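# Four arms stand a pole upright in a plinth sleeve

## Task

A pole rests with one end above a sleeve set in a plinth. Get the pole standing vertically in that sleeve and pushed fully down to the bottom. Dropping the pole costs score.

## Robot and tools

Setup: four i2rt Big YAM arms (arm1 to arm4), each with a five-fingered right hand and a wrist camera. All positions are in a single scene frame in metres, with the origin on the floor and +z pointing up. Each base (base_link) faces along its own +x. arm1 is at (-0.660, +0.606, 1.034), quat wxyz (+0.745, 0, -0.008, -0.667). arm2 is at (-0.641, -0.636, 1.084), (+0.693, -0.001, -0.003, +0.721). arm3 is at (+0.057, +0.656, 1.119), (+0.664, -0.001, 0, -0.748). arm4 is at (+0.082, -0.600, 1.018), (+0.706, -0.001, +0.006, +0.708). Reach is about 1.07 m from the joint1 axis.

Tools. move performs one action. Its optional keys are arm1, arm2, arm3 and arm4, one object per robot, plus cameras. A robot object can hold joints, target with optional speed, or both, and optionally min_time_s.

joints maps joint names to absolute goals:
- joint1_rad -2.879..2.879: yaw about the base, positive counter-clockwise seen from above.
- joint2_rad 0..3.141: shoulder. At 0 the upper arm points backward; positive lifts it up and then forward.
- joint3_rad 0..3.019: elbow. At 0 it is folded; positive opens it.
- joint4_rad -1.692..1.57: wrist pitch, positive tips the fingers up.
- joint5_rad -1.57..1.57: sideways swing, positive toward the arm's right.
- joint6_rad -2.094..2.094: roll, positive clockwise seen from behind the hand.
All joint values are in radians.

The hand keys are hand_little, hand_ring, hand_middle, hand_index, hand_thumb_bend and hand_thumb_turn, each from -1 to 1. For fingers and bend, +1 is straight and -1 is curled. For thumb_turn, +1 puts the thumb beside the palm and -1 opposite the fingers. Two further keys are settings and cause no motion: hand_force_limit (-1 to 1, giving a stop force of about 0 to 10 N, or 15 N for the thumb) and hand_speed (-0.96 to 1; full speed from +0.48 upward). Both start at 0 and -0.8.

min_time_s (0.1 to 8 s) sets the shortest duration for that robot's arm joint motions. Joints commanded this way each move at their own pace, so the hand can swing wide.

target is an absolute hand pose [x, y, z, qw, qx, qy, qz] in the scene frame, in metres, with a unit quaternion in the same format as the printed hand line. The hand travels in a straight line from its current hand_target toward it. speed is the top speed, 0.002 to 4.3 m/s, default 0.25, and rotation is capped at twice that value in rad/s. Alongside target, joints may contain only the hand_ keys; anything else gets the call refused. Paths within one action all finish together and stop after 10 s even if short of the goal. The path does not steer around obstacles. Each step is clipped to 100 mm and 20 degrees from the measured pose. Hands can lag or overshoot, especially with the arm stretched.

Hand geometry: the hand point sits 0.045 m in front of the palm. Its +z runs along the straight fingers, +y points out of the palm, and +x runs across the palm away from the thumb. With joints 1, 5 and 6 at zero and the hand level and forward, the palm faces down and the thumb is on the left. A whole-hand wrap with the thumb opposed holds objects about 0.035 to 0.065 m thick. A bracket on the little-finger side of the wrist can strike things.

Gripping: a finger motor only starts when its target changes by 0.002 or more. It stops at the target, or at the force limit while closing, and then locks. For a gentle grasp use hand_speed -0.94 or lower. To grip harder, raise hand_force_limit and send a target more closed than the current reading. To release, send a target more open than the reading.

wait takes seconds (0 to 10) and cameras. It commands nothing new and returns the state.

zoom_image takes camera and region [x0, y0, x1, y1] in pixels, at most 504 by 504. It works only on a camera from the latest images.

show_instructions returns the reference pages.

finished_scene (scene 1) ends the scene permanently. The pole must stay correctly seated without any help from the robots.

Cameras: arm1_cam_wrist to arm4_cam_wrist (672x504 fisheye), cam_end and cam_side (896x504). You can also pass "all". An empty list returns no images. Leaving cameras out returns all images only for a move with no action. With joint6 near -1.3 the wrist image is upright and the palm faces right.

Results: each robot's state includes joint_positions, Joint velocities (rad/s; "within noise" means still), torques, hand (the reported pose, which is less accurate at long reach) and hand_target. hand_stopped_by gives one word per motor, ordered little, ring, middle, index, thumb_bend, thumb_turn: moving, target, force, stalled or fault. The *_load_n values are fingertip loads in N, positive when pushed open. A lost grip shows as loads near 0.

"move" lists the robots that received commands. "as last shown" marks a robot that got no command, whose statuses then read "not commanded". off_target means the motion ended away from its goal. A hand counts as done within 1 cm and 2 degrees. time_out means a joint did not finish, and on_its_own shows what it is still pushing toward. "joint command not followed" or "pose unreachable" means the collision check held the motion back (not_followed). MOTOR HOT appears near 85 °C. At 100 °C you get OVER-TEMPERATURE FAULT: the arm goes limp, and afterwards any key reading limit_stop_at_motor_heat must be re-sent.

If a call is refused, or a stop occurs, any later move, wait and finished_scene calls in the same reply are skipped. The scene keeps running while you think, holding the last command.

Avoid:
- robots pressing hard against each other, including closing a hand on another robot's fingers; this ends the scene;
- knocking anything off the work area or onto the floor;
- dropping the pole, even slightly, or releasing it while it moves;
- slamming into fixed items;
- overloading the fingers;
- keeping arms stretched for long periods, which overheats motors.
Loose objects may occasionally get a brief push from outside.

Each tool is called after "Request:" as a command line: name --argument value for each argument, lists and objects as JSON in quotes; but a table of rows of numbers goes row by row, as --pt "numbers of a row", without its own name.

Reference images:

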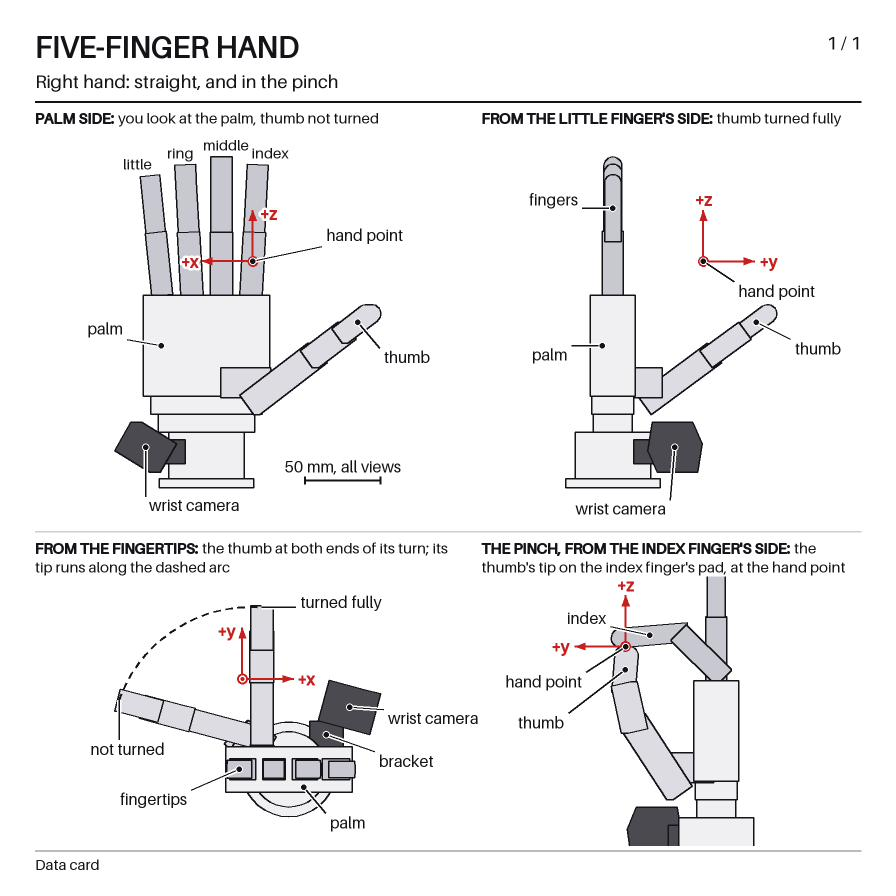

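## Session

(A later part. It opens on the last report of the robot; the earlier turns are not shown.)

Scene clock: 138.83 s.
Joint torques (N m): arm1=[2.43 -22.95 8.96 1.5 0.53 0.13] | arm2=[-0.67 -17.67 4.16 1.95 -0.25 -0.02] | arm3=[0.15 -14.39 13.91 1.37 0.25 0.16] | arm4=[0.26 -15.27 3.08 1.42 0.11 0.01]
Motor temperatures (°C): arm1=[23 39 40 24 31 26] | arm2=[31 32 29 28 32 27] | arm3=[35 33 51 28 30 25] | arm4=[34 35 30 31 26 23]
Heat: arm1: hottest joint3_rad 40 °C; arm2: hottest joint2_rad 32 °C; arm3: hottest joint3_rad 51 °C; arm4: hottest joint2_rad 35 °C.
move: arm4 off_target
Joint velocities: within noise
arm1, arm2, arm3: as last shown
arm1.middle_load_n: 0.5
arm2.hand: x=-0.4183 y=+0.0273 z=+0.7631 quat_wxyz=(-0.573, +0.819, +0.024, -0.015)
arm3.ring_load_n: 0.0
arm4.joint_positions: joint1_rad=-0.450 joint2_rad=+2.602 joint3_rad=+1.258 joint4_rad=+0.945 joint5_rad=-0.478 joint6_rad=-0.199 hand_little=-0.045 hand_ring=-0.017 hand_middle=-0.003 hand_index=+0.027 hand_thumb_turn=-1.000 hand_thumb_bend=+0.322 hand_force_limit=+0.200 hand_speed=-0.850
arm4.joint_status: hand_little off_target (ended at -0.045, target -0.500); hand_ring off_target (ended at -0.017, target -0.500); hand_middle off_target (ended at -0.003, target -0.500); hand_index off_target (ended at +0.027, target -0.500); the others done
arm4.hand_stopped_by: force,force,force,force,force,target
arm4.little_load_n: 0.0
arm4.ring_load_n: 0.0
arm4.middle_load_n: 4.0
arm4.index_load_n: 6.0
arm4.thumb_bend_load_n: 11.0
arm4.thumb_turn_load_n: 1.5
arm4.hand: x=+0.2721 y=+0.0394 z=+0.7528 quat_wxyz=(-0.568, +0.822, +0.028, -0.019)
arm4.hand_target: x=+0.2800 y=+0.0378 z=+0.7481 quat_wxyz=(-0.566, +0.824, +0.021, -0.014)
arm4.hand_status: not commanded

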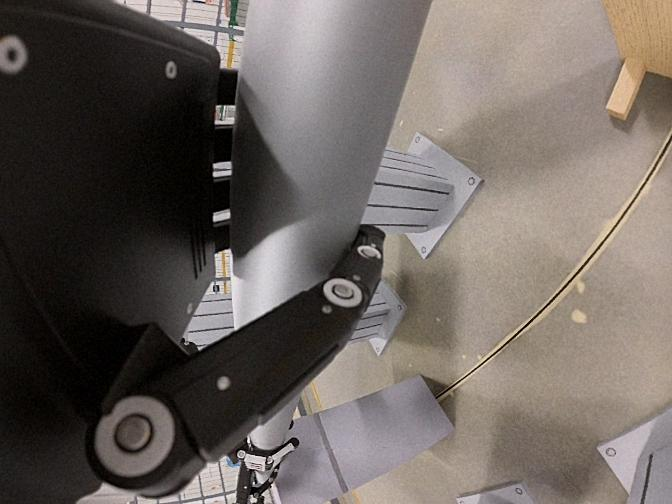

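Request:
move --arm4 '{"target": [0.28, 0.038, 0.788, 0.5662, -0.8239, -0.021, 0.0144], "speed": 0.05}' --arm1 '{"target": [-0.015, 0.006, 0.806, 0.0144, -0.021, 0.8239, -0.5662], "speed": 0.05}' --arm2 '{"target": [-0.415, 0.020, 0.79, 0.5662, -0.8239, -0.021, 0.0144], "speed": 0.05}' --arm3 '{"joints": {"joint1_rad": 0.5, "joint2_rad": 0.6, "joint3_rad": 1.4, "joint4_rad": -1.2, "joint5_rad": 0.0, "joint6_rad": -1.3}, "min_time_s": 3}' --cameras '["arm1_cam_wrist", "arm2_cam_wrist", "arm4_cam_wrist", "cam_side", "cam_end"]'

Scene clock: 143.93 s.
Joint torques (N m): arm1=[3.43 -28.28 4.9 0.8 0.91 -0.01] | arm2=[-0.67 -21.3 2.22 2.15 -0.69 0.02] | arm3=[-0.85 1.49 7.58 1.7 -0.17 -0.16] | arm4=[-0.03 -20.25 0.61 1.55 -0.26 0.06]
Motor temperatures (°C): arm1=[23 39 40 24 31 26] | arm2=[31 32 29 28 32 27] | arm3=[35 33 49 28 30 25] | arm4=[34 35 29 31 26 23]
Heat: arm1: hottest joint3_rad 40 °C; arm2: hottest joint2_rad 32 °C; arm3: hottest joint3_rad 49 °C; arm4: hottest joint2_rad 35 °C.
move: arm1 off_target; arm2 off_target; arm3 done; arm4 off_target
Joint velocities: within noise
arm1.joint_positions: joint1_rad=+0.809 joint2_rad=+2.895 joint3_rad=+2.121 joint4_rad=+0.189 joint5_rad=+0.796 joint6_rad=+0.422 hand_little=-0.153 hand_ring=-0.137 hand_middle=-0.124 hand_index=-0.126 hand_thumb_turn=-1.000 hand_thumb_bend=+0.351 hand_force_limit=+0.200 hand_speed=-0.850
arm1.joint_status: not commanded
arm1.hand_stopped_by: force,force,force,force,force,target
arm1.little_load_n: 5.0
arm1.ring_load_n: 1.5
arm1.middle_load_n: 0.0
arm1.index_load_n: 2.0
arm1.thumb_bend_load_n: 5.0
arm1.thumb_turn_load_n: 1.5
arm1.hand: x=-0.0332 y=-0.0014 z=+0.7660 quat_wxyz=(-0.009, +0.019, -0.829, +0.559)
arm1.hand_target: x=-0.0139 y=+0.0045 z=+0.8040 quat_wxyz=(-0.014, +0.021, -0.824, +0.566)
arm1.hand_status: off_target (0.045 m and 1.3 deg from the pose sent, 0.046 m and 1.2 deg at the start)
arm2.joint_positions: joint1_rad=-0.518 joint2_rad=+2.747 joint3_rad=+1.427 joint4_rad=+0.876 joint5_rad=-0.490 joint6_rad=-0.207 hand_little=+1.000 hand_ring=-0.097 hand_middle=-0.099 hand_index=-0.099 hand_thumb_turn=-1.000 hand_thumb_bend=+0.239 hand_force_limit=+0.200 hand_speed=-0.850
arm2.joint_status: not commanded
arm2.hand_stopped_by: fault,force,force,force,force,target
arm2.little_load_n: 0.0
arm2.ring_load_n: 2.5
arm2.middle_load_n: 3.0
arm2.index_load_n: 5.0
arm2.thumb_bend_load_n: 11.5
arm2.thumb_turn_load_n: 0.0
arm2.hand: x=-0.4225 y=+0.0161 z=+0.7691 quat_wxyz=(-0.558, +0.830, +0.019, -0.017)
arm2.hand_target: x=-0.4149 y=+0.0202 z=+0.7892 quat_wxyz=(-0.566, +0.824, +0.021, -0.014)
arm2.hand_status: off_target (0.023 m and 1.2 deg from the pose sent, 0.028 m and 1.1 deg at the start)
arm3.joint_positions: joint1_rad=+0.508 joint2_rad=+0.598 joint3_rad=+1.404 joint4_rad=-1.194 joint5_rad=+0.003 joint6_rad=-1.286 hand_little=+1.000 hand_ring=+1.000 hand_middle=+1.000 hand_index=+1.000 hand_thumb_turn=+1.000 hand_thumb_bend=+1.000 hand_force_limit=+0.000 hand_speed=-0.800
arm3.joint_status: all done
arm3.hand_stopped_by: target,target,target,target,target,target
arm3.little_load_n: 0.0
arm3.ring_load_n: -0.5
arm3.middle_load_n: 0.0
arm3.index_load_n: 0.0
arm3.thumb_bend_load_n: 0.0
arm3.thumb_turn_load_n: 0.0
arm3.hand: x=+0.1041 y=+0.4130 z=+1.6494 quat_wxyz=(+0.244, +0.617, -0.556, +0.501)
arm3.hand_target: x=+0.1024 y=+0.4117 z=+1.6464 quat_wxyz=(+0.246, +0.621, -0.556, +0.495)
arm3.hand_status: not commanded
arm4.joint_positions: joint1_rad=-0.445 joint2_rad=+2.573 joint3_rad=+1.234 joint4_rad=+0.902 joint5_rad=-0.468 joint6_rad=-0.202 hand_little=-0.045 hand_ring=-0.017 hand_middle=-0.003 hand_index=+0.027 hand_thumb_turn=-1.000 hand_thumb_bend=+0.322 hand_force_limit=+0.200 hand_speed=-0.850
arm4.joint_status: not commanded
arm4.hand_stopped_by: force,force,force,force,force,target
arm4.little_load_n: 1.5
arm4.ring_load_n: 1.0
arm4.middle_load_n: 5.0
arm4.index_load_n: 4.0
arm4.thumb_bend_load_n: 11.5
arm4.thumb_turn_load_n: 0.0
arm4.hand: x=+0.2674 y=+0.0332 z=+0.7557 quat_wxyz=(-0.554, +0.832, +0.023, -0.023)
arm4.hand_target: x=+0.2799 y=+0.0385 z=+0.7864 quat_wxyz=(-0.566, +0.824, +0.021, -0.014)
arm4.hand_status: off_target (0.035 m and 2.0 deg from the pose sent, 0.036 m and 1.0 deg at the start)
pictures: arm1_cam_wrist, arm2_cam_wrist, arm4_cam_wrist, cam_end, cam_side

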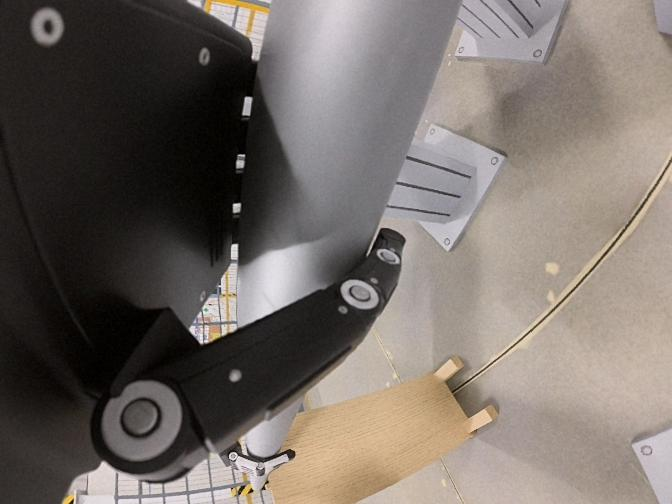

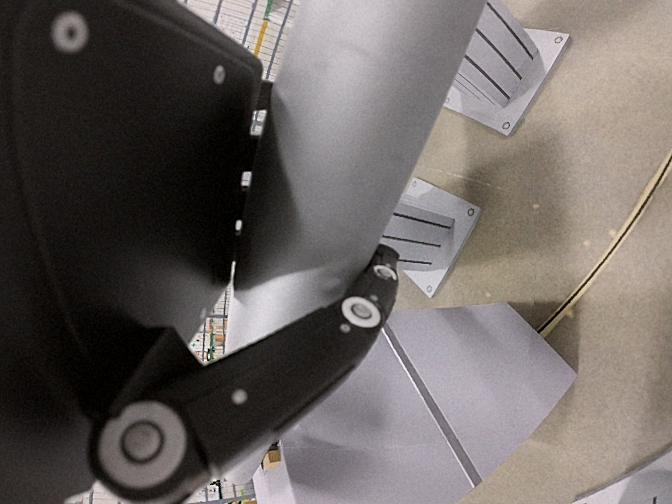

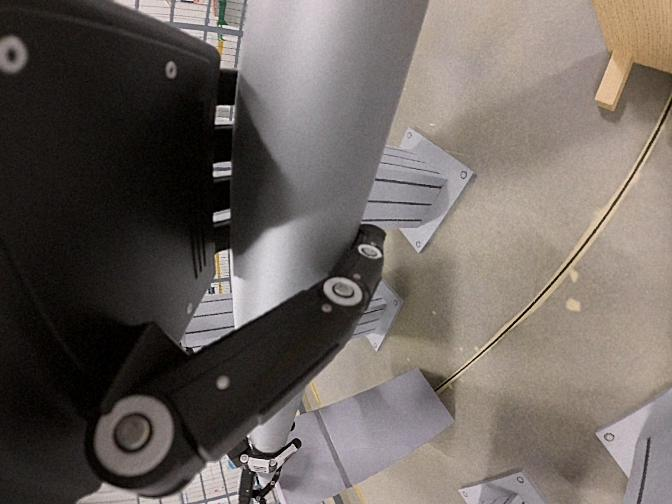

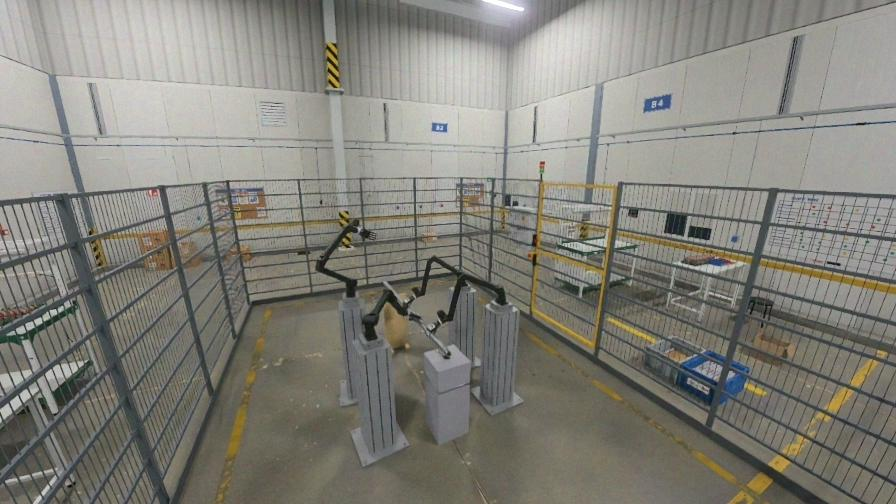

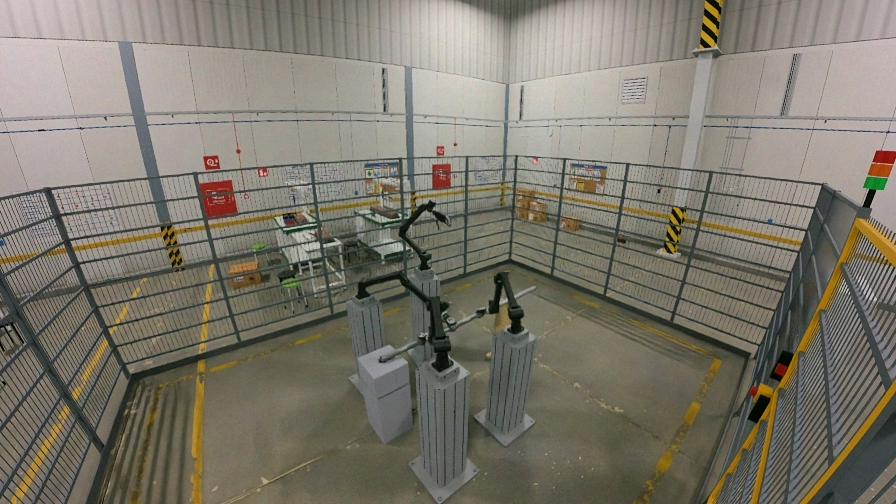

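Request:
move --arm4 '{"target": [0.28, 0.040, 0.828, 0.5662, -0.8239, -0.021, 0.0144], "speed": 0.05}' --arm1 '{"target": [-0.015, 0.010, 0.846, 0.0144, -0.021, 0.8239, -0.5662], "speed": 0.05}' --arm2 '{"target": [-0.415, 0.020, 0.81, 0.5662, -0.8239, -0.021, 0.0144], "speed": 0.05}' --cameras '["arm2_cam_wrist", "arm4_cam_wrist", "cam_side", "cam_end"]'

Request:
zoom_image --camera "cam_side" --region '[330, 250, 560, 420]'

Scene clock: 147.07 s.
Joint torques (N m): arm1=[4.72 -30.62 4.79 0.95 1.32 0.07] | arm2=[-0.91 -19.96 3.25 2.18 -0.27 -0.12] | arm3=[-0.79 1.49 7.58 1.7 -0.17 -0.2] | arm4=[-0.85 -23.06 -0.08 1.96 -0.75 0.07]
Motor temperatures (°C): arm1=[23 40 39 24 31 26] | arm2=[31 32 29 28 32 27] | arm3=[35 33 49 28 30 25] | arm4=[34 36 29 31 26 23]
Heat: arm1: hottest joint2_rad 40 °C; arm2: hottest joint2_rad 32 °C; arm3: hottest joint3_rad 49 °C; arm4: hottest joint2_rad 36 °C.
move: arm1 off_target; arm2 off_target; arm4 off_target
Joint velocities: within noise
arm1.joint_positions: joint1_rad=+0.801 joint2_rad=+2.835 joint3_rad=+2.062 joint4_rad=+0.162 joint5_rad=+0.787 joint6_rad=+0.421 hand_little=-0.153 hand_ring=-0.137 hand_middle=-0.124 hand_index=-0.126 hand_thumb_turn=-1.000 hand_thumb_bend=+0.351 hand_force_limit=+0.200 hand_speed=-0.850
arm1.joint_status: not commanded
arm1.hand_stopped_by: force,force,force,force,force,target
arm1.little_load_n: 5.0
arm1.ring_load_n: 2.0
arm1.middle_load_n: 0.0
arm1.index_load_n: 5.0
arm1.thumb_bend_load_n: 5.0
arm1.thumb_turn_load_n: 2.5
arm1.hand: x=-0.0423 y=-0.0016 z=+0.7840 quat_wxyz=(-0.001, +0.023, -0.835, +0.550)
arm1.hand_target: x=-0.0131 y=+0.0074 z=+0.8418 quat_wxyz=(-0.015, +0.021, -0.824, +0.566)
arm1.hand_status: off_target (0.069 m and 2.7 deg from the pose sent, 0.083 m and 1.3 deg at the start)
arm2.joint_positions: joint1_rad=-0.512 joint2_rad=+2.685 joint3_rad=+1.377 joint4_rad=+0.862 joint5_rad=-0.501 joint6_rad=-0.188 hand_little=+1.000 hand_ring=-0.098 hand_middle=-0.099 hand_index=-0.099 hand_thumb_turn=-1.000 hand_thumb_bend=+0.239 hand_force_limit=+0.200 hand_speed=-0.850
arm2.joint_status: not commanded
arm2.hand_stopped_by: fault,force,force,force,force,target
arm2.little_load_n: 0.0
arm2.ring_load_n: 0.0
arm2.middle_load_n: 1.5
arm2.index_load_n: 7.0
arm2.thumb_bend_load_n: 10.0
arm2.thumb_turn_load_n: 3.5
arm2.hand: x=-0.4303 y=+0.0162 z=+0.7945 quat_wxyz=(-0.558, +0.829, +0.016, -0.029)
arm2.hand_target: x=-0.4150 y=+0.0200 z=+0.8097 quat_wxyz=(-0.566, +0.824, +0.021, -0.014)
arm2.hand_status: off_target (0.022 m and 2.1 deg from the pose sent, 0.042 m and 1.2 deg at the start)
arm3: as last shown
arm3.ring_load_n: 0.0
arm4.joint_positions: joint1_rad=-0.430 joint2_rad=+2.522 joint3_rad=+1.205 joint4_rad=+0.840 joint5_rad=-0.453 joint6_rad=-0.205 hand_little=-0.045 hand_ring=-0.017 hand_middle=-0.003 hand_index=+0.027 hand_thumb_turn=-1.000 hand_thumb_bend=+0.323 hand_force_limit=+0.200 hand_speed=-0.850
arm4.joint_status: not commanded
arm4.hand_stopped_by: force,force,force,force,force,target
arm4.little_load_n: 2.5
arm4.ring_load_n: 2.0
arm4.middle_load_n: 7.5
arm4.index_load_n: 6.0
arm4.thumb_bend_load_n: 17.5
arm4.thumb_turn_load_n: 3.0
arm4.hand: x=+0.2587 y=+0.0302 z=+0.7676 quat_wxyz=(-0.537, +0.843, +0.021, -0.028)
arm4.hand_target: x=+0.2795 y=+0.0413 z=+0.8230 quat_wxyz=(-0.566, +0.824, +0.022, -0.014)
arm4.hand_status: off_target (0.065 m and 4.2 deg from the pose sent, 0.074 m and 2.0 deg at the start)
pictures: arm2_cam_wrist, arm4_cam_wrist, cam_end, cam_side

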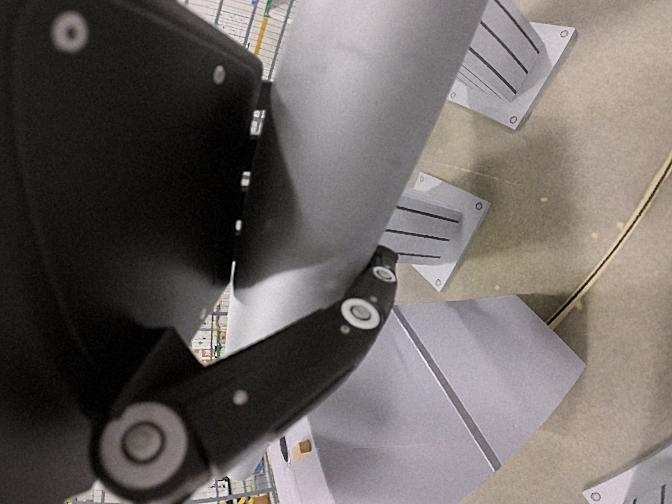

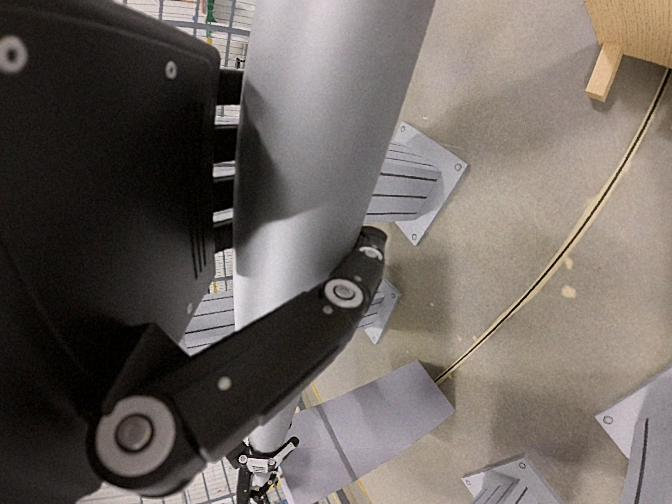

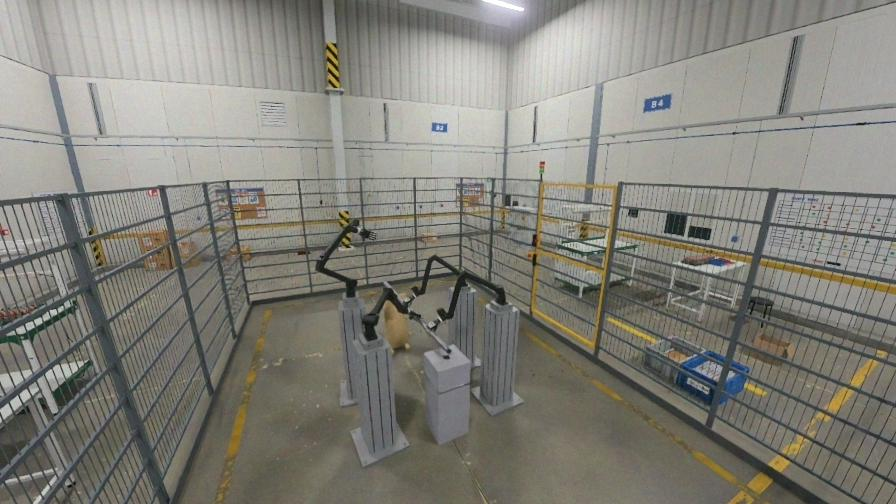

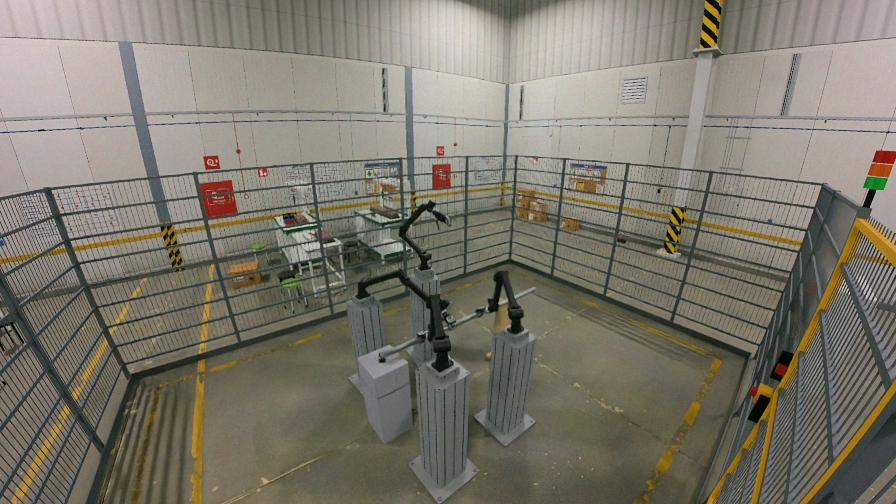

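Scaled by 2.191.

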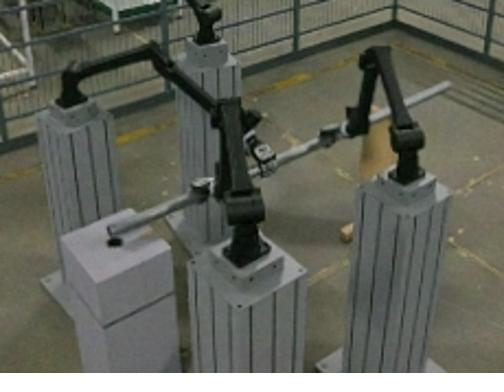

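Request:
move --arm4 '{"target": [0.287, 0.048, 0.965, 0.5660, -0.8229, -0.0457, -0.0215], "speed": 0.07}' --arm1 '{"target": [-0.008, 0.014, 0.953, 0.0503, 0.0037, 0.8233, -0.5654], "speed": 0.07}' --arm2 '{"target": [-0.406, 0.031, 0.885, 0.5660, -0.8229, -0.0457, -0.0215], "speed": 0.07}' --cameras '["arm2_cam_wrist", "arm1_cam_wrist", "arm4_cam_wrist", "cam_side", "cam_end"]'

Request:
zoom_image --camera "cam_side" --region '[330, 220, 580, 420]'

Scene clock: 158.80 s.
Joint torques (N m): arm1=[5.3 -30.86 4.19 2.09 0.65 0.38] | arm2=[-3.25 -19.37 3.71 2.32 0.26 -1.1] | arm3=[-0.79 1.61 7.56 1.7 -0.17 -0.2] | arm4=[-0.79 -23.41 1.2 3.88 -0.91 -0.38]
Motor temperatures (°C): arm1=[23 41 38 24 32 26] | arm2=[31 33 28 28 32 27] | arm3=[35 32 46 28 30 25] | arm4=[34 37 29 31 26 23]
Heat: arm1: hottest joint2_rad 41 °C; arm2: hottest joint2_rad 33 °C; arm3: hottest joint3_rad 46 °C; arm4: hottest joint2_rad 37 °C.
move: arm1 off_target; arm2 off_target; arm4 off_target
Joint velocities: within noise
arm1.joint_positions: joint1_rad=+0.769 joint2_rad=+2.674 joint3_rad=+1.915 joint4_rad=+0.126 joint5_rad=+0.763 joint6_rad=+0.441 hand_little=-0.153 hand_ring=-0.137 hand_middle=-0.124 hand_index=-0.125 hand_thumb_turn=-1.000 hand_thumb_bend=+0.351 hand_force_limit=+0.200 hand_speed=-0.850
arm1.joint_status: not commanded
arm1.hand_stopped_by: force,force,force,force,force,target
arm1.little_load_n: 0.0
arm1.ring_load_n: 0.0
arm1.middle_load_n: 0.0
arm1.index_load_n: 17.5
arm1.thumb_bend_load_n: 7.0
arm1.thumb_turn_load_n: 5.5
arm1.hand: x=-0.0671 y=-0.0100 z=+0.8437 quat_wxyz=(+0.000, +0.012, -0.842, +0.540)
arm1.hand_target: x=-0.0195 y=+0.0067 z=+0.9249 quat_wxyz=(-0.051, -0.004, -0.824, +0.564)
arm1.hand_status: off_target (0.127 m and 7.1 deg from the pose sent, 0.173 m and 6.8 deg at the start; pose on its path clipped on 47 of 82 steps)
arm2.joint_positions: joint1_rad=-0.469 joint2_rad=+2.491 joint3_rad=+1.294 joint4_rad=+0.770 joint5_rad=-0.470 joint6_rad=-0.145 hand_little=+1.000 hand_ring=-0.098 hand_middle=-0.100 hand_index=-0.099 hand_thumb_turn=-0.999 hand_thumb_bend=+0.241 hand_force_limit=+0.200 hand_speed=-0.850
arm2.joint_status: not commanded
arm2.hand_stopped_by: fault,force,force,force,force,target
arm2.little_load_n: 0.0
arm2.ring_load_n: 0.0
arm2.middle_load_n: 0.0
arm2.index_load_n: 8.5
arm2.thumb_bend_load_n: 18.0
arm2.thumb_turn_load_n: 18.5
arm2.hand: x=-0.4494 y=+0.0393 z=+0.8802 quat_wxyz=(-0.561, +0.827, +0.010, -0.037)
arm2.hand_target: x=-0.4068 y=+0.0303 z=+0.8853 quat_wxyz=(-0.565, +0.823, +0.043, +0.020)
arm2.hand_status: off_target (0.044 m and 7.9 deg from the pose sent, 0.095 m and 6.8 deg at the start)
arm3: as last shown
arm4.joint_positions: joint1_rad=-0.400 joint2_rad=+2.353 joint3_rad=+1.031 joint4_rad=+0.760 joint5_rad=-0.382 joint6_rad=-0.224 hand_little=-0.045 hand_ring=-0.017 hand_middle=-0.003 hand_index=+0.027 hand_thumb_turn=-0.999 hand_thumb_bend=+0.323 hand_force_limit=+0.200 hand_speed=-0.850
arm4.joint_status: not commanded
arm4.hand_stopped_by: force,force,force,force,force,target
arm4.little_load_n: 0.0
arm4.ring_load_n: 0.0
arm4.middle_load_n: 3.5
arm4.index_load_n: 15.5
arm4.thumb_bend_load_n: 21.0
arm4.thumb_turn_load_n: 13.0
arm4.hand: x=+0.2348 y=-0.0098 z=+0.8043 quat_wxyz=(-0.498, +0.867, +0.015, -0.016)
arm4.hand_target: x=+0.2626 y=+0.0221 z=+0.8878 quat_wxyz=(-0.565, +0.824, +0.046, +0.023)
arm4.hand_status: off_target (0.179 m and 10.8 deg from the pose sent, 0.200 m and 7.4 deg at the start; pose on its path clipped on 62 of 82 steps)
pictures: arm1_cam_wrist, arm2_cam_wrist, arm4_cam_wrist, cam_end, cam_side

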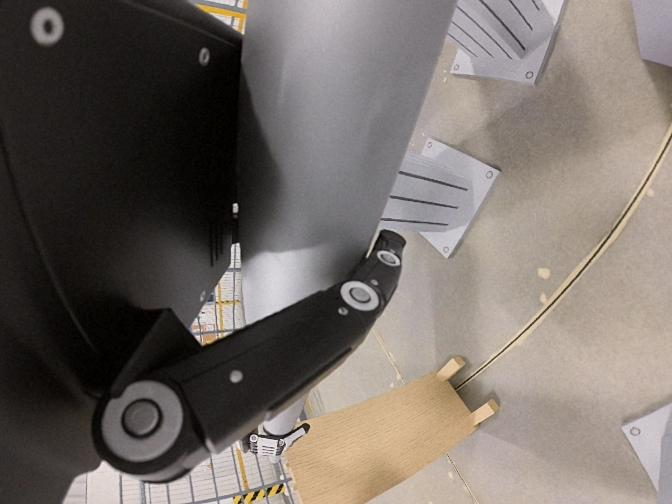

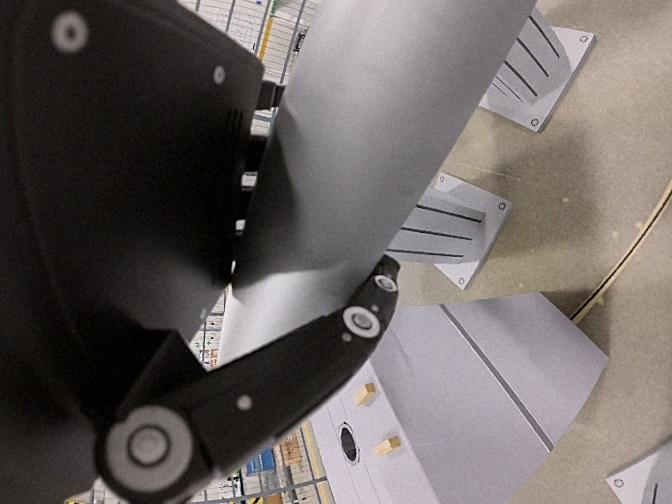

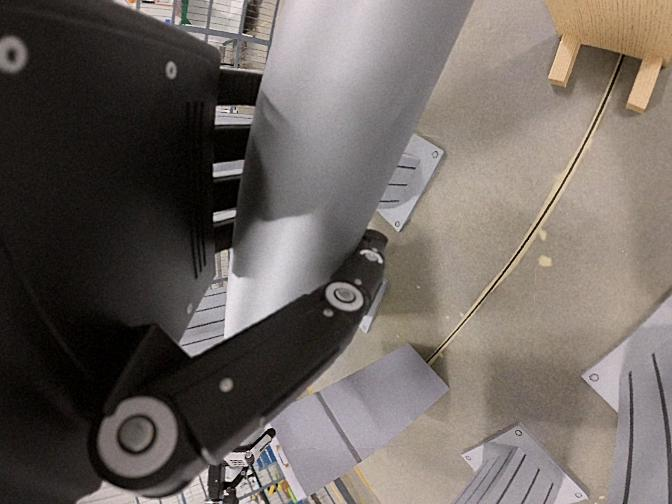

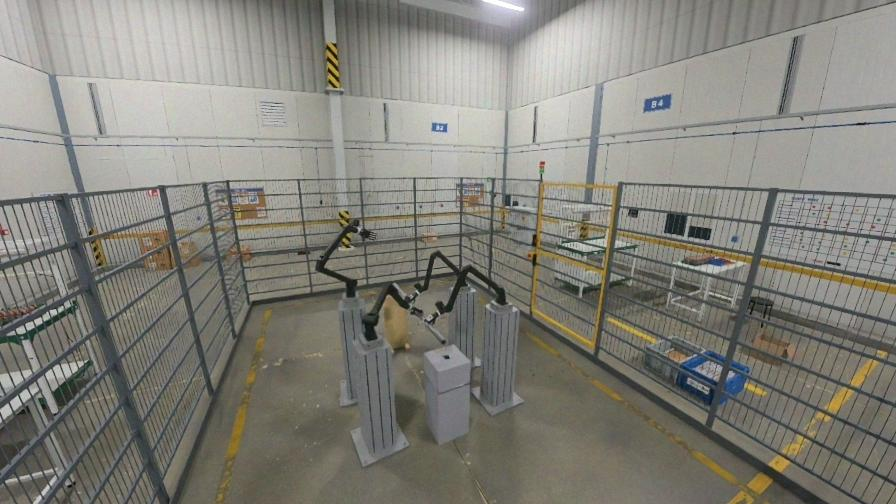

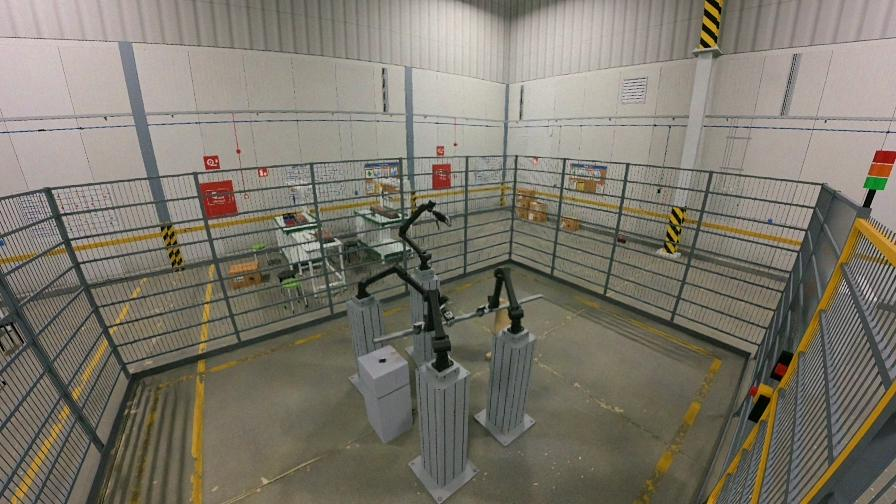

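Scaled by 2.016.

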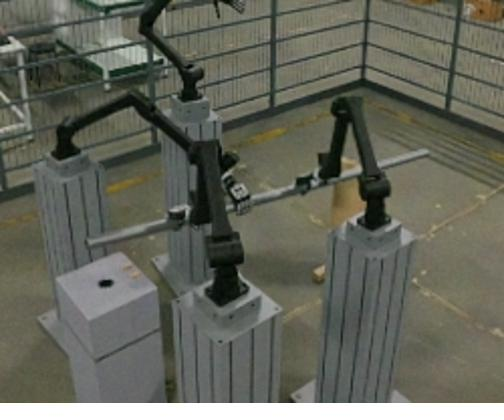

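Request:
move --arm4 '{"target": [0.295, 0.060, 0.840, 0.5662, -0.8239, -0.021, 0.0144], "speed": 0.08}' --arm1 '{"target": [0.0, 0.012, 0.855, 0.0144, -0.021, 0.8239, -0.5662], "speed": 0.08}' --arm2 '{"target": [-0.40, 0.018, 0.815, 0.5662, -0.8239, -0.021, 0.0144], "speed": 0.08}' --cameras '["arm2_cam_wrist", "arm4_cam_wrist", "cam_side"]'

Scene clock: 168.77 s.
Joint torques (N m): arm1=[7.59 -26.81 9.25 1.14 0.99 -0.26] | arm2=[-4.42 -18.14 4.33 2.81 -0.29 -0.6] | arm3=[-0.85 1.49 7.57 1.69 -0.18 -0.2] | arm4=[-2.26 -20.07 7.46 2.88 -0.53 0.09]
Motor temperatures (°C): arm1=[23 45 38 24 32 26] | arm2=[31 33 28 28 31 27] | arm3=[35 32 44 28 30 25] | arm4=[34 38 29 31 26 23]
Heat: arm1: hottest joint2_rad 45 °C; arm2: hottest joint2_rad 33 °C; arm3: hottest joint3_rad 44 °C; arm4: hottest joint2_rad 38 °C.
move: arm1 off_target; arm2 off_target; arm4 off_target
Joint velocities: within noise
arm1.joint_positions: joint1_rad=+0.782 joint2_rad=+2.781 joint3_rad=+2.010 joint4_rad=+0.126 joint5_rad=+0.809 joint6_rad=+0.461 hand_little=-0.153 hand_ring=-0.137 hand_middle=-0.124 hand_index=-0.125 hand_thumb_turn=-1.000 hand_thumb_bend=+0.350 hand_force_limit=+0.200 hand_speed=-0.850
arm1.joint_status: not commanded
arm1.hand_stopped_by: force,force,force,force,force,target
arm1.little_load_n: 1.5
arm1.ring_load_n: 1.5
arm1.middle_load_n: 1.0
arm1.index_load_n: 8.5
arm1.thumb_bend_load_n: 3.5
arm1.thumb_turn_load_n: 0.0
arm1.hand: x=-0.0621 y=-0.0095 z=+0.8010 quat_wxyz=(+0.012, +0.001, -0.838, +0.545)
arm1.hand_target: x=-0.0020 y=+0.0141 z=+0.8544 quat_wxyz=(-0.016, +0.020, -0.824, +0.566)
arm1.hand_status: off_target (0.085 m and 4.8 deg from the pose sent, 0.071 m and 4.1 deg at the start)
arm2.joint_positions: joint1_rad=-0.489 joint2_rad=+2.638 joint3_rad=+1.368 joint4_rad=+0.821 joint5_rad=-0.520 joint6_rad=-0.146 hand_little=+1.000 hand_ring=-0.098 hand_middle=-0.100 hand_index=-0.099 hand_thumb_turn=-0.999 hand_thumb_bend=+0.241 hand_force_limit=+0.200 hand_speed=-0.850
arm2.joint_status: not commanded
arm2.hand_stopped_by: fault,force,force,force,force,target
arm2.little_load_n: 0.0
arm2.ring_load_n: 0.0
arm2.middle_load_n: 0.0
arm2.index_load_n: 9.5
arm2.thumb_bend_load_n: 13.5
arm2.thumb_turn_load_n: 7.5
arm2.hand: x=-0.4484 y=+0.0276 z=+0.8172 quat_wxyz=(-0.556, +0.829, +0.013, -0.056)
arm2.hand_target: x=-0.4015 y=+0.0165 z=+0.8156 quat_wxyz=(-0.565, +0.825, +0.020, -0.014)
arm2.hand_status: off_target (0.049 m and 5.0 deg from the pose sent, 0.085 m and 2.9 deg at the start)
arm3: as last shown
arm4.joint_positions: joint1_rad=-0.425 joint2_rad=+2.448 joint3_rad=+1.132 joint4_rad=+0.744 joint5_rad=-0.469 joint6_rad=-0.213 hand_little=-0.045 hand_ring=-0.017 hand_middle=-0.003 hand_index=+0.027 hand_thumb_turn=-1.000 hand_thumb_bend=+0.323 hand_force_limit=+0.200 hand_speed=-0.850
arm4.joint_status: not commanded
arm4.hand_stopped_by: force,force,force,force,force,target
arm4.little_load_n: 0.0
arm4.ring_load_n: 0.0
arm4.middle_load_n: 0.0
arm4.index_load_n: 12.5
arm4.thumb_bend_load_n: 13.5
arm4.thumb_turn_load_n: 3.5
arm4.hand: x=+0.2411 y=+0.0041 z=+0.7773 quat_wxyz=(-0.502, +0.863, +0.019, -0.051)
arm4.hand_target: x=+0.2935 y=+0.0531 z=+0.8433 quat_wxyz=(-0.565, +0.824, +0.022, -0.013)
arm4.hand_status: off_target (0.100 m and 9.6 deg from the pose sent, 0.099 m and 9.2 deg at the start; pose on its path clipped on 2 of 47 steps)

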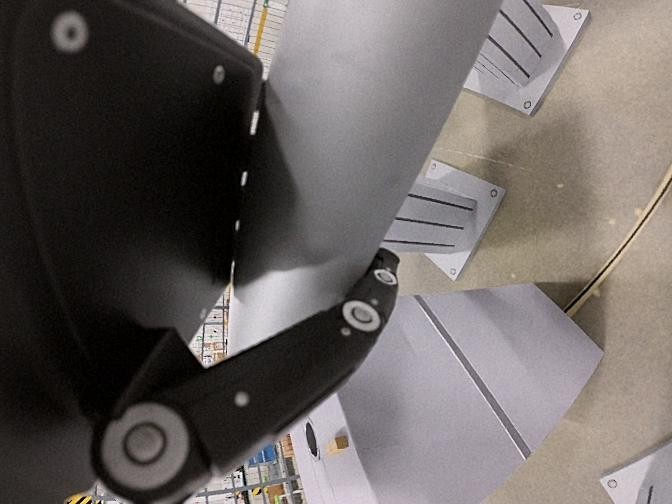

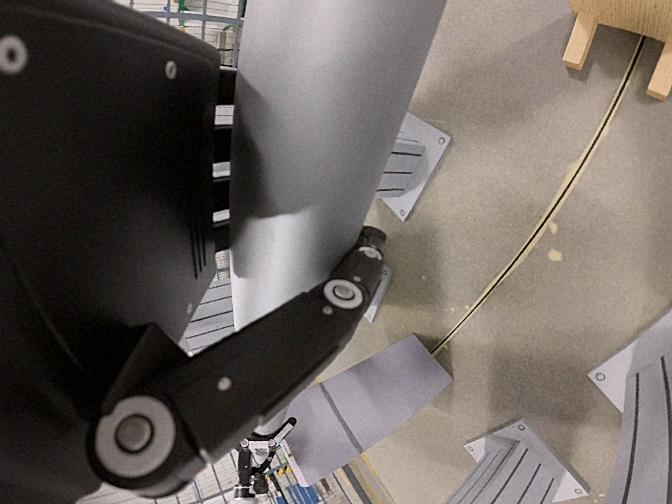

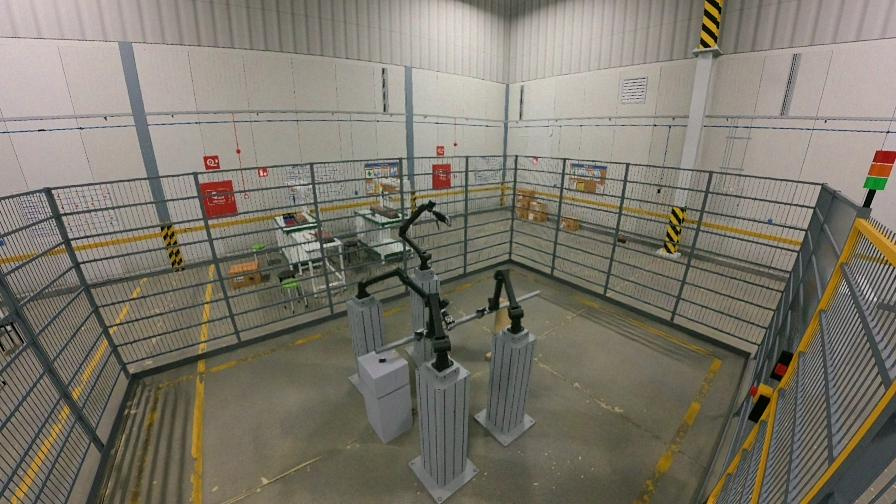

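Request:
move --arm3 '{"target": [0.47, 0.06, 1.25, 0.0, 0.0, 0.866, -0.5], "speed": 0.3, "joints": {"hand_thumb_turn": -1, "hand_thumb_bend": 0.7, "hand_speed": 0.0}}' --cameras '["arm3_cam_wrist", "arm4_cam_wrist"]'

Request:
zoom_image --camera "arm3_cam_wrist" --region '[260, 150, 560, 450]'

Scene clock: 174.53 s.
Joint torques (N m): arm1=[7.82 -27.22 9.2 1.05 1 -0.28] | arm2=[-4.25 -18.26 4.22 2.81 -0.29 -0.58] | arm3=[0.32 -14.86 12.83 1.26 0.4 0.11] | arm4=[-1.96 -19.96 7.45 2.84 -0.55 0.07]
Motor temperatures (°C): arm1=[23 46 39 24 32 26] | arm2=[31 33 28 28 31 27] | arm3=[35 32 43 28 30 25] | arm4=[33 38 29 31 26 23]
Heat: arm1: hottest joint2_rad 46 °C; arm2: hottest joint2_rad 33 °C; arm3: hottest joint3_rad 43 °C; arm4: hottest joint2_rad 38 °C.
move: arm3 off_target
Joint velocities: within noise
arm1, arm2, arm4: as last shown
arm1.joint_positions: joint1_rad=+0.782 joint2_rad=+2.781 joint3_rad=+2.010 joint4_rad=+0.125 joint5_rad=+0.809 joint6_rad=+0.462 hand_little=-0.153 hand_ring=-0.137 hand_middle=-0.124 hand_index=-0.125 hand_thumb_turn=-1.000 hand_thumb_bend=+0.350 hand_force_limit=+0.200 hand_speed=-0.850
arm1.little_load_n: 2.0
arm1.hand: x=-0.0621 y=-0.0094 z=+0.8010 quat_wxyz=(+0.012, +0.001, -0.838, +0.545)
arm2.index_load_n: 10.0
arm2.thumb_turn_load_n: 7.0
arm2.hand_target: x=-0.4015 y=+0.0166 z=+0.8156 quat_wxyz=(-0.565, +0.825, +0.020, -0.014)
arm3.joint_positions: joint1_rad=+0.807 joint2_rad=+1.823 joint3_rad=+1.368 joint4_rad=-0.226 joint5_rad=+0.583 joint6_rad=+0.383 hand_little=+1.000 hand_ring=+1.000 hand_middle=+1.000 hand_index=+1.000 hand_thumb_turn=-1.000 hand_thumb_bend=+0.700 hand_force_limit=+0.000 hand_speed=+0.000
arm3.joint_status: all done
arm3.hand_stopped_by: target,target,target,target,target,target
arm3.little_load_n: 0.0
arm3.ring_load_n: 0.0
arm3.middle_load_n: 0.0
arm3.index_load_n: 0.0
arm3.thumb_bend_load_n: 0.0
arm3.thumb_turn_load_n: 0.0
arm3.hand: x=+0.4538 y=+0.0717 z=+1.2295 quat_wxyz=(+0.014, +0.010, -0.873, +0.487)
arm3.hand_target: x=+0.4693 y=+0.0612 z=+1.2504 quat_wxyz=(+0.000, +0.000, -0.866, +0.500)
arm3.hand_status: off_target (0.029 m and 2.6 deg from the pose sent, 0.647 m and 85.9 deg at the start)
arm4.index_load_n: 12.0
arm4.thumb_turn_load_n: 4.0

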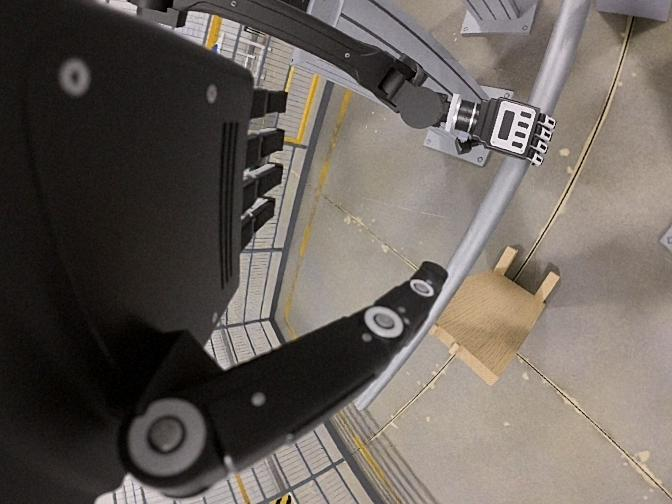

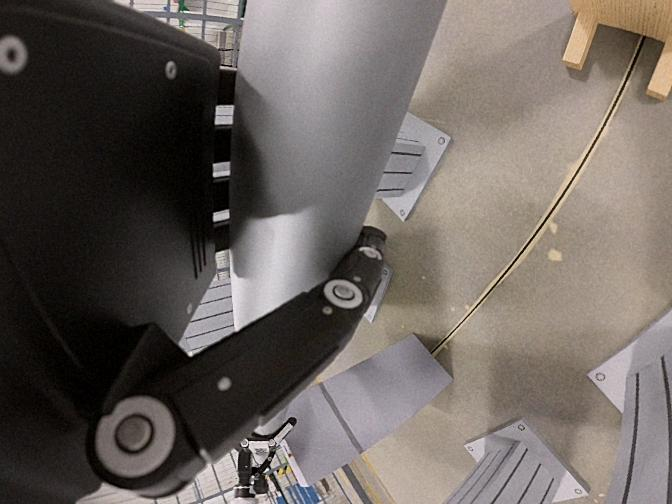

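Scaled by 1.680 from the camera's image (finer frame: 960x720).

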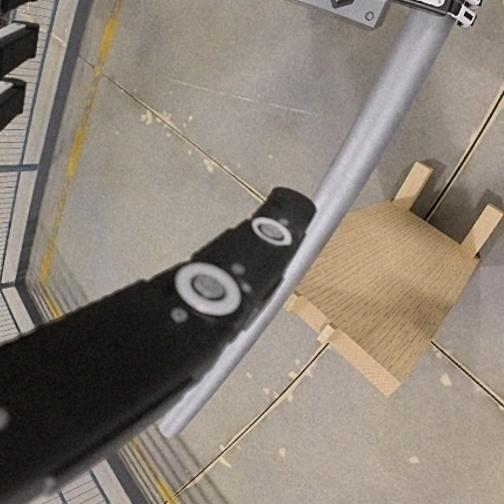

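Request:
move --arm3 '{"target": [0.511, -0.038, 0.93, -0.0265, 0.0, 0.8239, -0.5663], "speed": 0.2}' --cameras '["arm3_cam_wrist"]'

Request:
zoom_image --camera "arm3_cam_wrist" --region '[340, 80, 600, 300]'

Scene clock: 180.33 s.
Joint torques (N m): arm1=[8.29 -26.99 9.1 1.11 1.01 -0.21] | arm2=[-4.95 -18.32 4.36 2.82 -0.25 -0.58] | arm3=[-0.62 -19.14 9.26 2.25 0.35 -0.17] | arm4=[-2.14 -19.96 7.47 2.89 -0.56 0.07]
Motor temperatures (°C): arm1=[23 47 39 24 32 26] | arm2=[31 33 28 28 31 27] | arm3=[35 32 43 28 30 25] | arm4=[33 37 29 31 26 23]
Heat: arm1: hottest joint2_rad 47 °C; arm2: hottest joint2_rad 33 °C; arm3: hottest joint3_rad 43 °C; arm4: hottest joint2_rad 37 °C.
move: arm3 off_target
Joint velocities: within noise
arm1, arm2, arm4: as last shown
arm2.index_load_n: 9.5
arm2.thumb_bend_load_n: 13.0
arm2.thumb_turn_load_n: 7.5
arm3.joint_positions: joint1_rad=+0.807 joint2_rad=+2.585 joint3_rad=+1.660 joint4_rad=+0.402 joint5_rad=+0.669 joint6_rad=+0.280 hand_little=+1.000 hand_ring=+1.000 hand_middle=+1.000 hand_index=+1.000 hand_thumb_turn=-1.000 hand_thumb_bend=+0.700 hand_force_limit=+0.000 hand_speed=+0.000
arm3.joint_status: not commanded
arm3.hand_stopped_by: target,target,target,target,target,target
arm3.little_load_n: 0.0
arm3.ring_load_n: 0.0
arm3.middle_load_n: 0.0
arm3.index_load_n: 0.0
arm3.thumb_bend_load_n: 0.5
arm3.thumb_turn_load_n: 0.0
arm3.hand: x=+0.5031 y=-0.0207 z=+0.9157 quat_wxyz=(+0.033, +0.005, -0.834, +0.551)
arm3.hand_target: x=+0.5104 y=-0.0370 z=+0.9307 quat_wxyz=(+0.026, +0.000, -0.824, +0.566)
arm3.hand_status: off_target (0.024 m and 2.3 deg from the pose sent, 0.324 m and 10.8 deg at the start)

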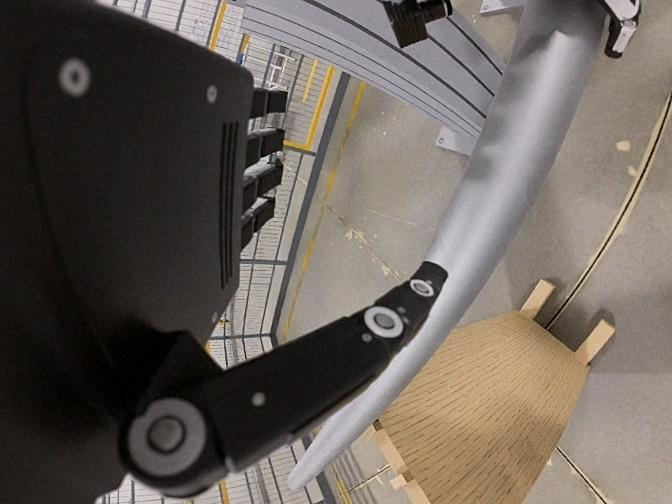

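Scaled by 1.938 from the camera's image (finer frame: 960x720).

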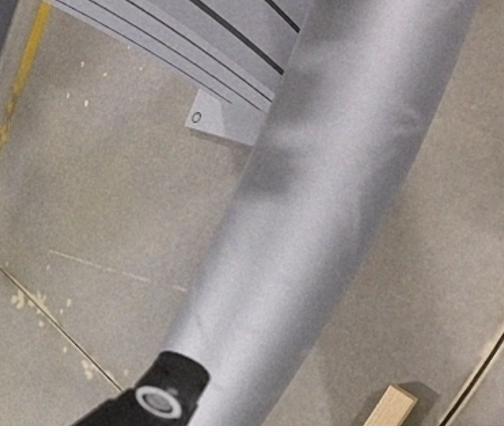

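Request:
move --arm3 '{"target": [0.511, -0.045, 0.857, -0.0265, 0.0, 0.8239, -0.5663], "speed": 0.12}' --cameras '["arm3_cam_wrist"]'

Request:
zoom_image --camera "arm3_cam_wrist" --region '[260, 80, 520, 300]'

Scene clock: 183.23 s.
Joint torques (N m): arm1=[7.94 -27.16 9.05 1.17 1 -0.23] | arm2=[-4.42 -18.32 4.42 2.7 -0.29 -0.59] | arm3=[-1.14 -19.96 9.03 2.33 0.14 -0.17] | arm4=[-2.2 -19.9 7.47 2.91 -0.55 0.08]
Motor temperatures (°C): arm1=[23 47 40 24 32 26] | arm2=[31 34 28 27 31 27] | arm3=[35 32 42 28 30 25] | arm4=[33 37 29 31 26 23]
Heat: arm1: hottest joint2_rad 47 °C; arm2: hottest joint2_rad 34 °C; arm3: hottest joint3_rad 42 °C; arm4: hottest joint2_rad 37 °C.
move: arm3 off_target
Joint velocities: within noise
arm1, arm2, arm4: as last shown
arm1.little_load_n: 1.5
arm1.thumb_bend_load_n: 4.0
arm2.index_load_n: 10.0
arm2.thumb_bend_load_n: 13.5
arm2.thumb_turn_load_n: 7.0
arm2.hand: x=-0.4482 y=+0.0275 z=+0.8172 quat_wxyz=(-0.556, +0.829, +0.013, -0.055)
arm2.hand_target: x=-0.4013 y=+0.0165 z=+0.8156 quat_wxyz=(-0.565, +0.825, +0.020, -0.014)
arm3.joint_positions: joint1_rad=+0.804 joint2_rad=+2.756 joint3_rad=+1.784 joint4_rad=+0.447 joint5_rad=+0.667 joint6_rad=+0.275 hand_little=+1.000 hand_ring=+1.000 hand_middle=+1.000 hand_index=+1.000 hand_thumb_turn=-1.000 hand_thumb_bend=+0.700 hand_force_limit=+0.000 hand_speed=+0.000
arm3.joint_status: not commanded
arm3.hand_stopped_by: target,target,target,target,target,target
arm3.little_load_n: 0.0
arm3.ring_load_n: 0.0
arm3.middle_load_n: -0.5
arm3.index_load_n: 0.0
arm3.thumb_bend_load_n: 0.5
arm3.thumb_turn_load_n: 0.0
arm3.hand: x=+0.5031 y=-0.0254 z=+0.8417 quat_wxyz=(+0.035, +0.007, -0.834, +0.550)
arm3.hand_target: x=+0.5102 y=-0.0438 z=+0.8580 quat_wxyz=(+0.027, +0.000, -0.824, +0.566)
arm3.hand_status: off_target (0.026 m and 2.6 deg from the pose sent, 0.064 m and 2.3 deg at the start)
arm4.hand_target: x=+0.2935 y=+0.0532 z=+0.8433 quat_wxyz=(-0.565, +0.824, +0.022, -0.013)

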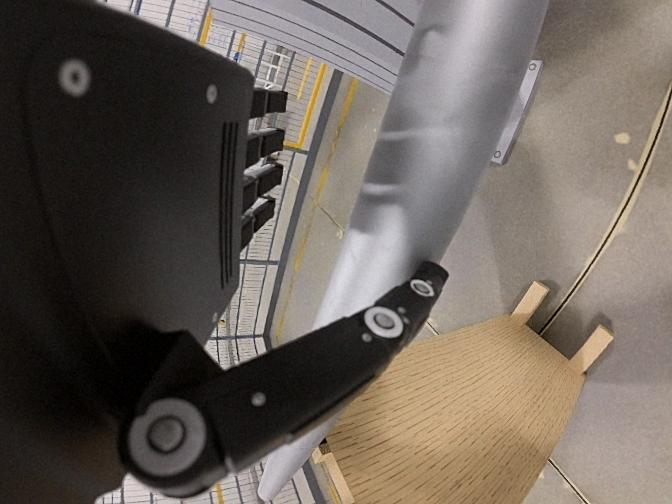

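Scaled by 1.938 from the camera's image (finer frame: 960x720).

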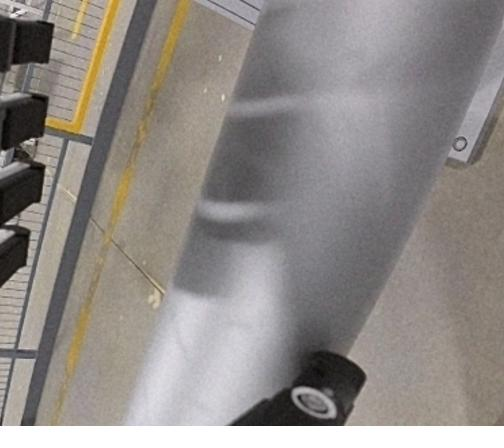

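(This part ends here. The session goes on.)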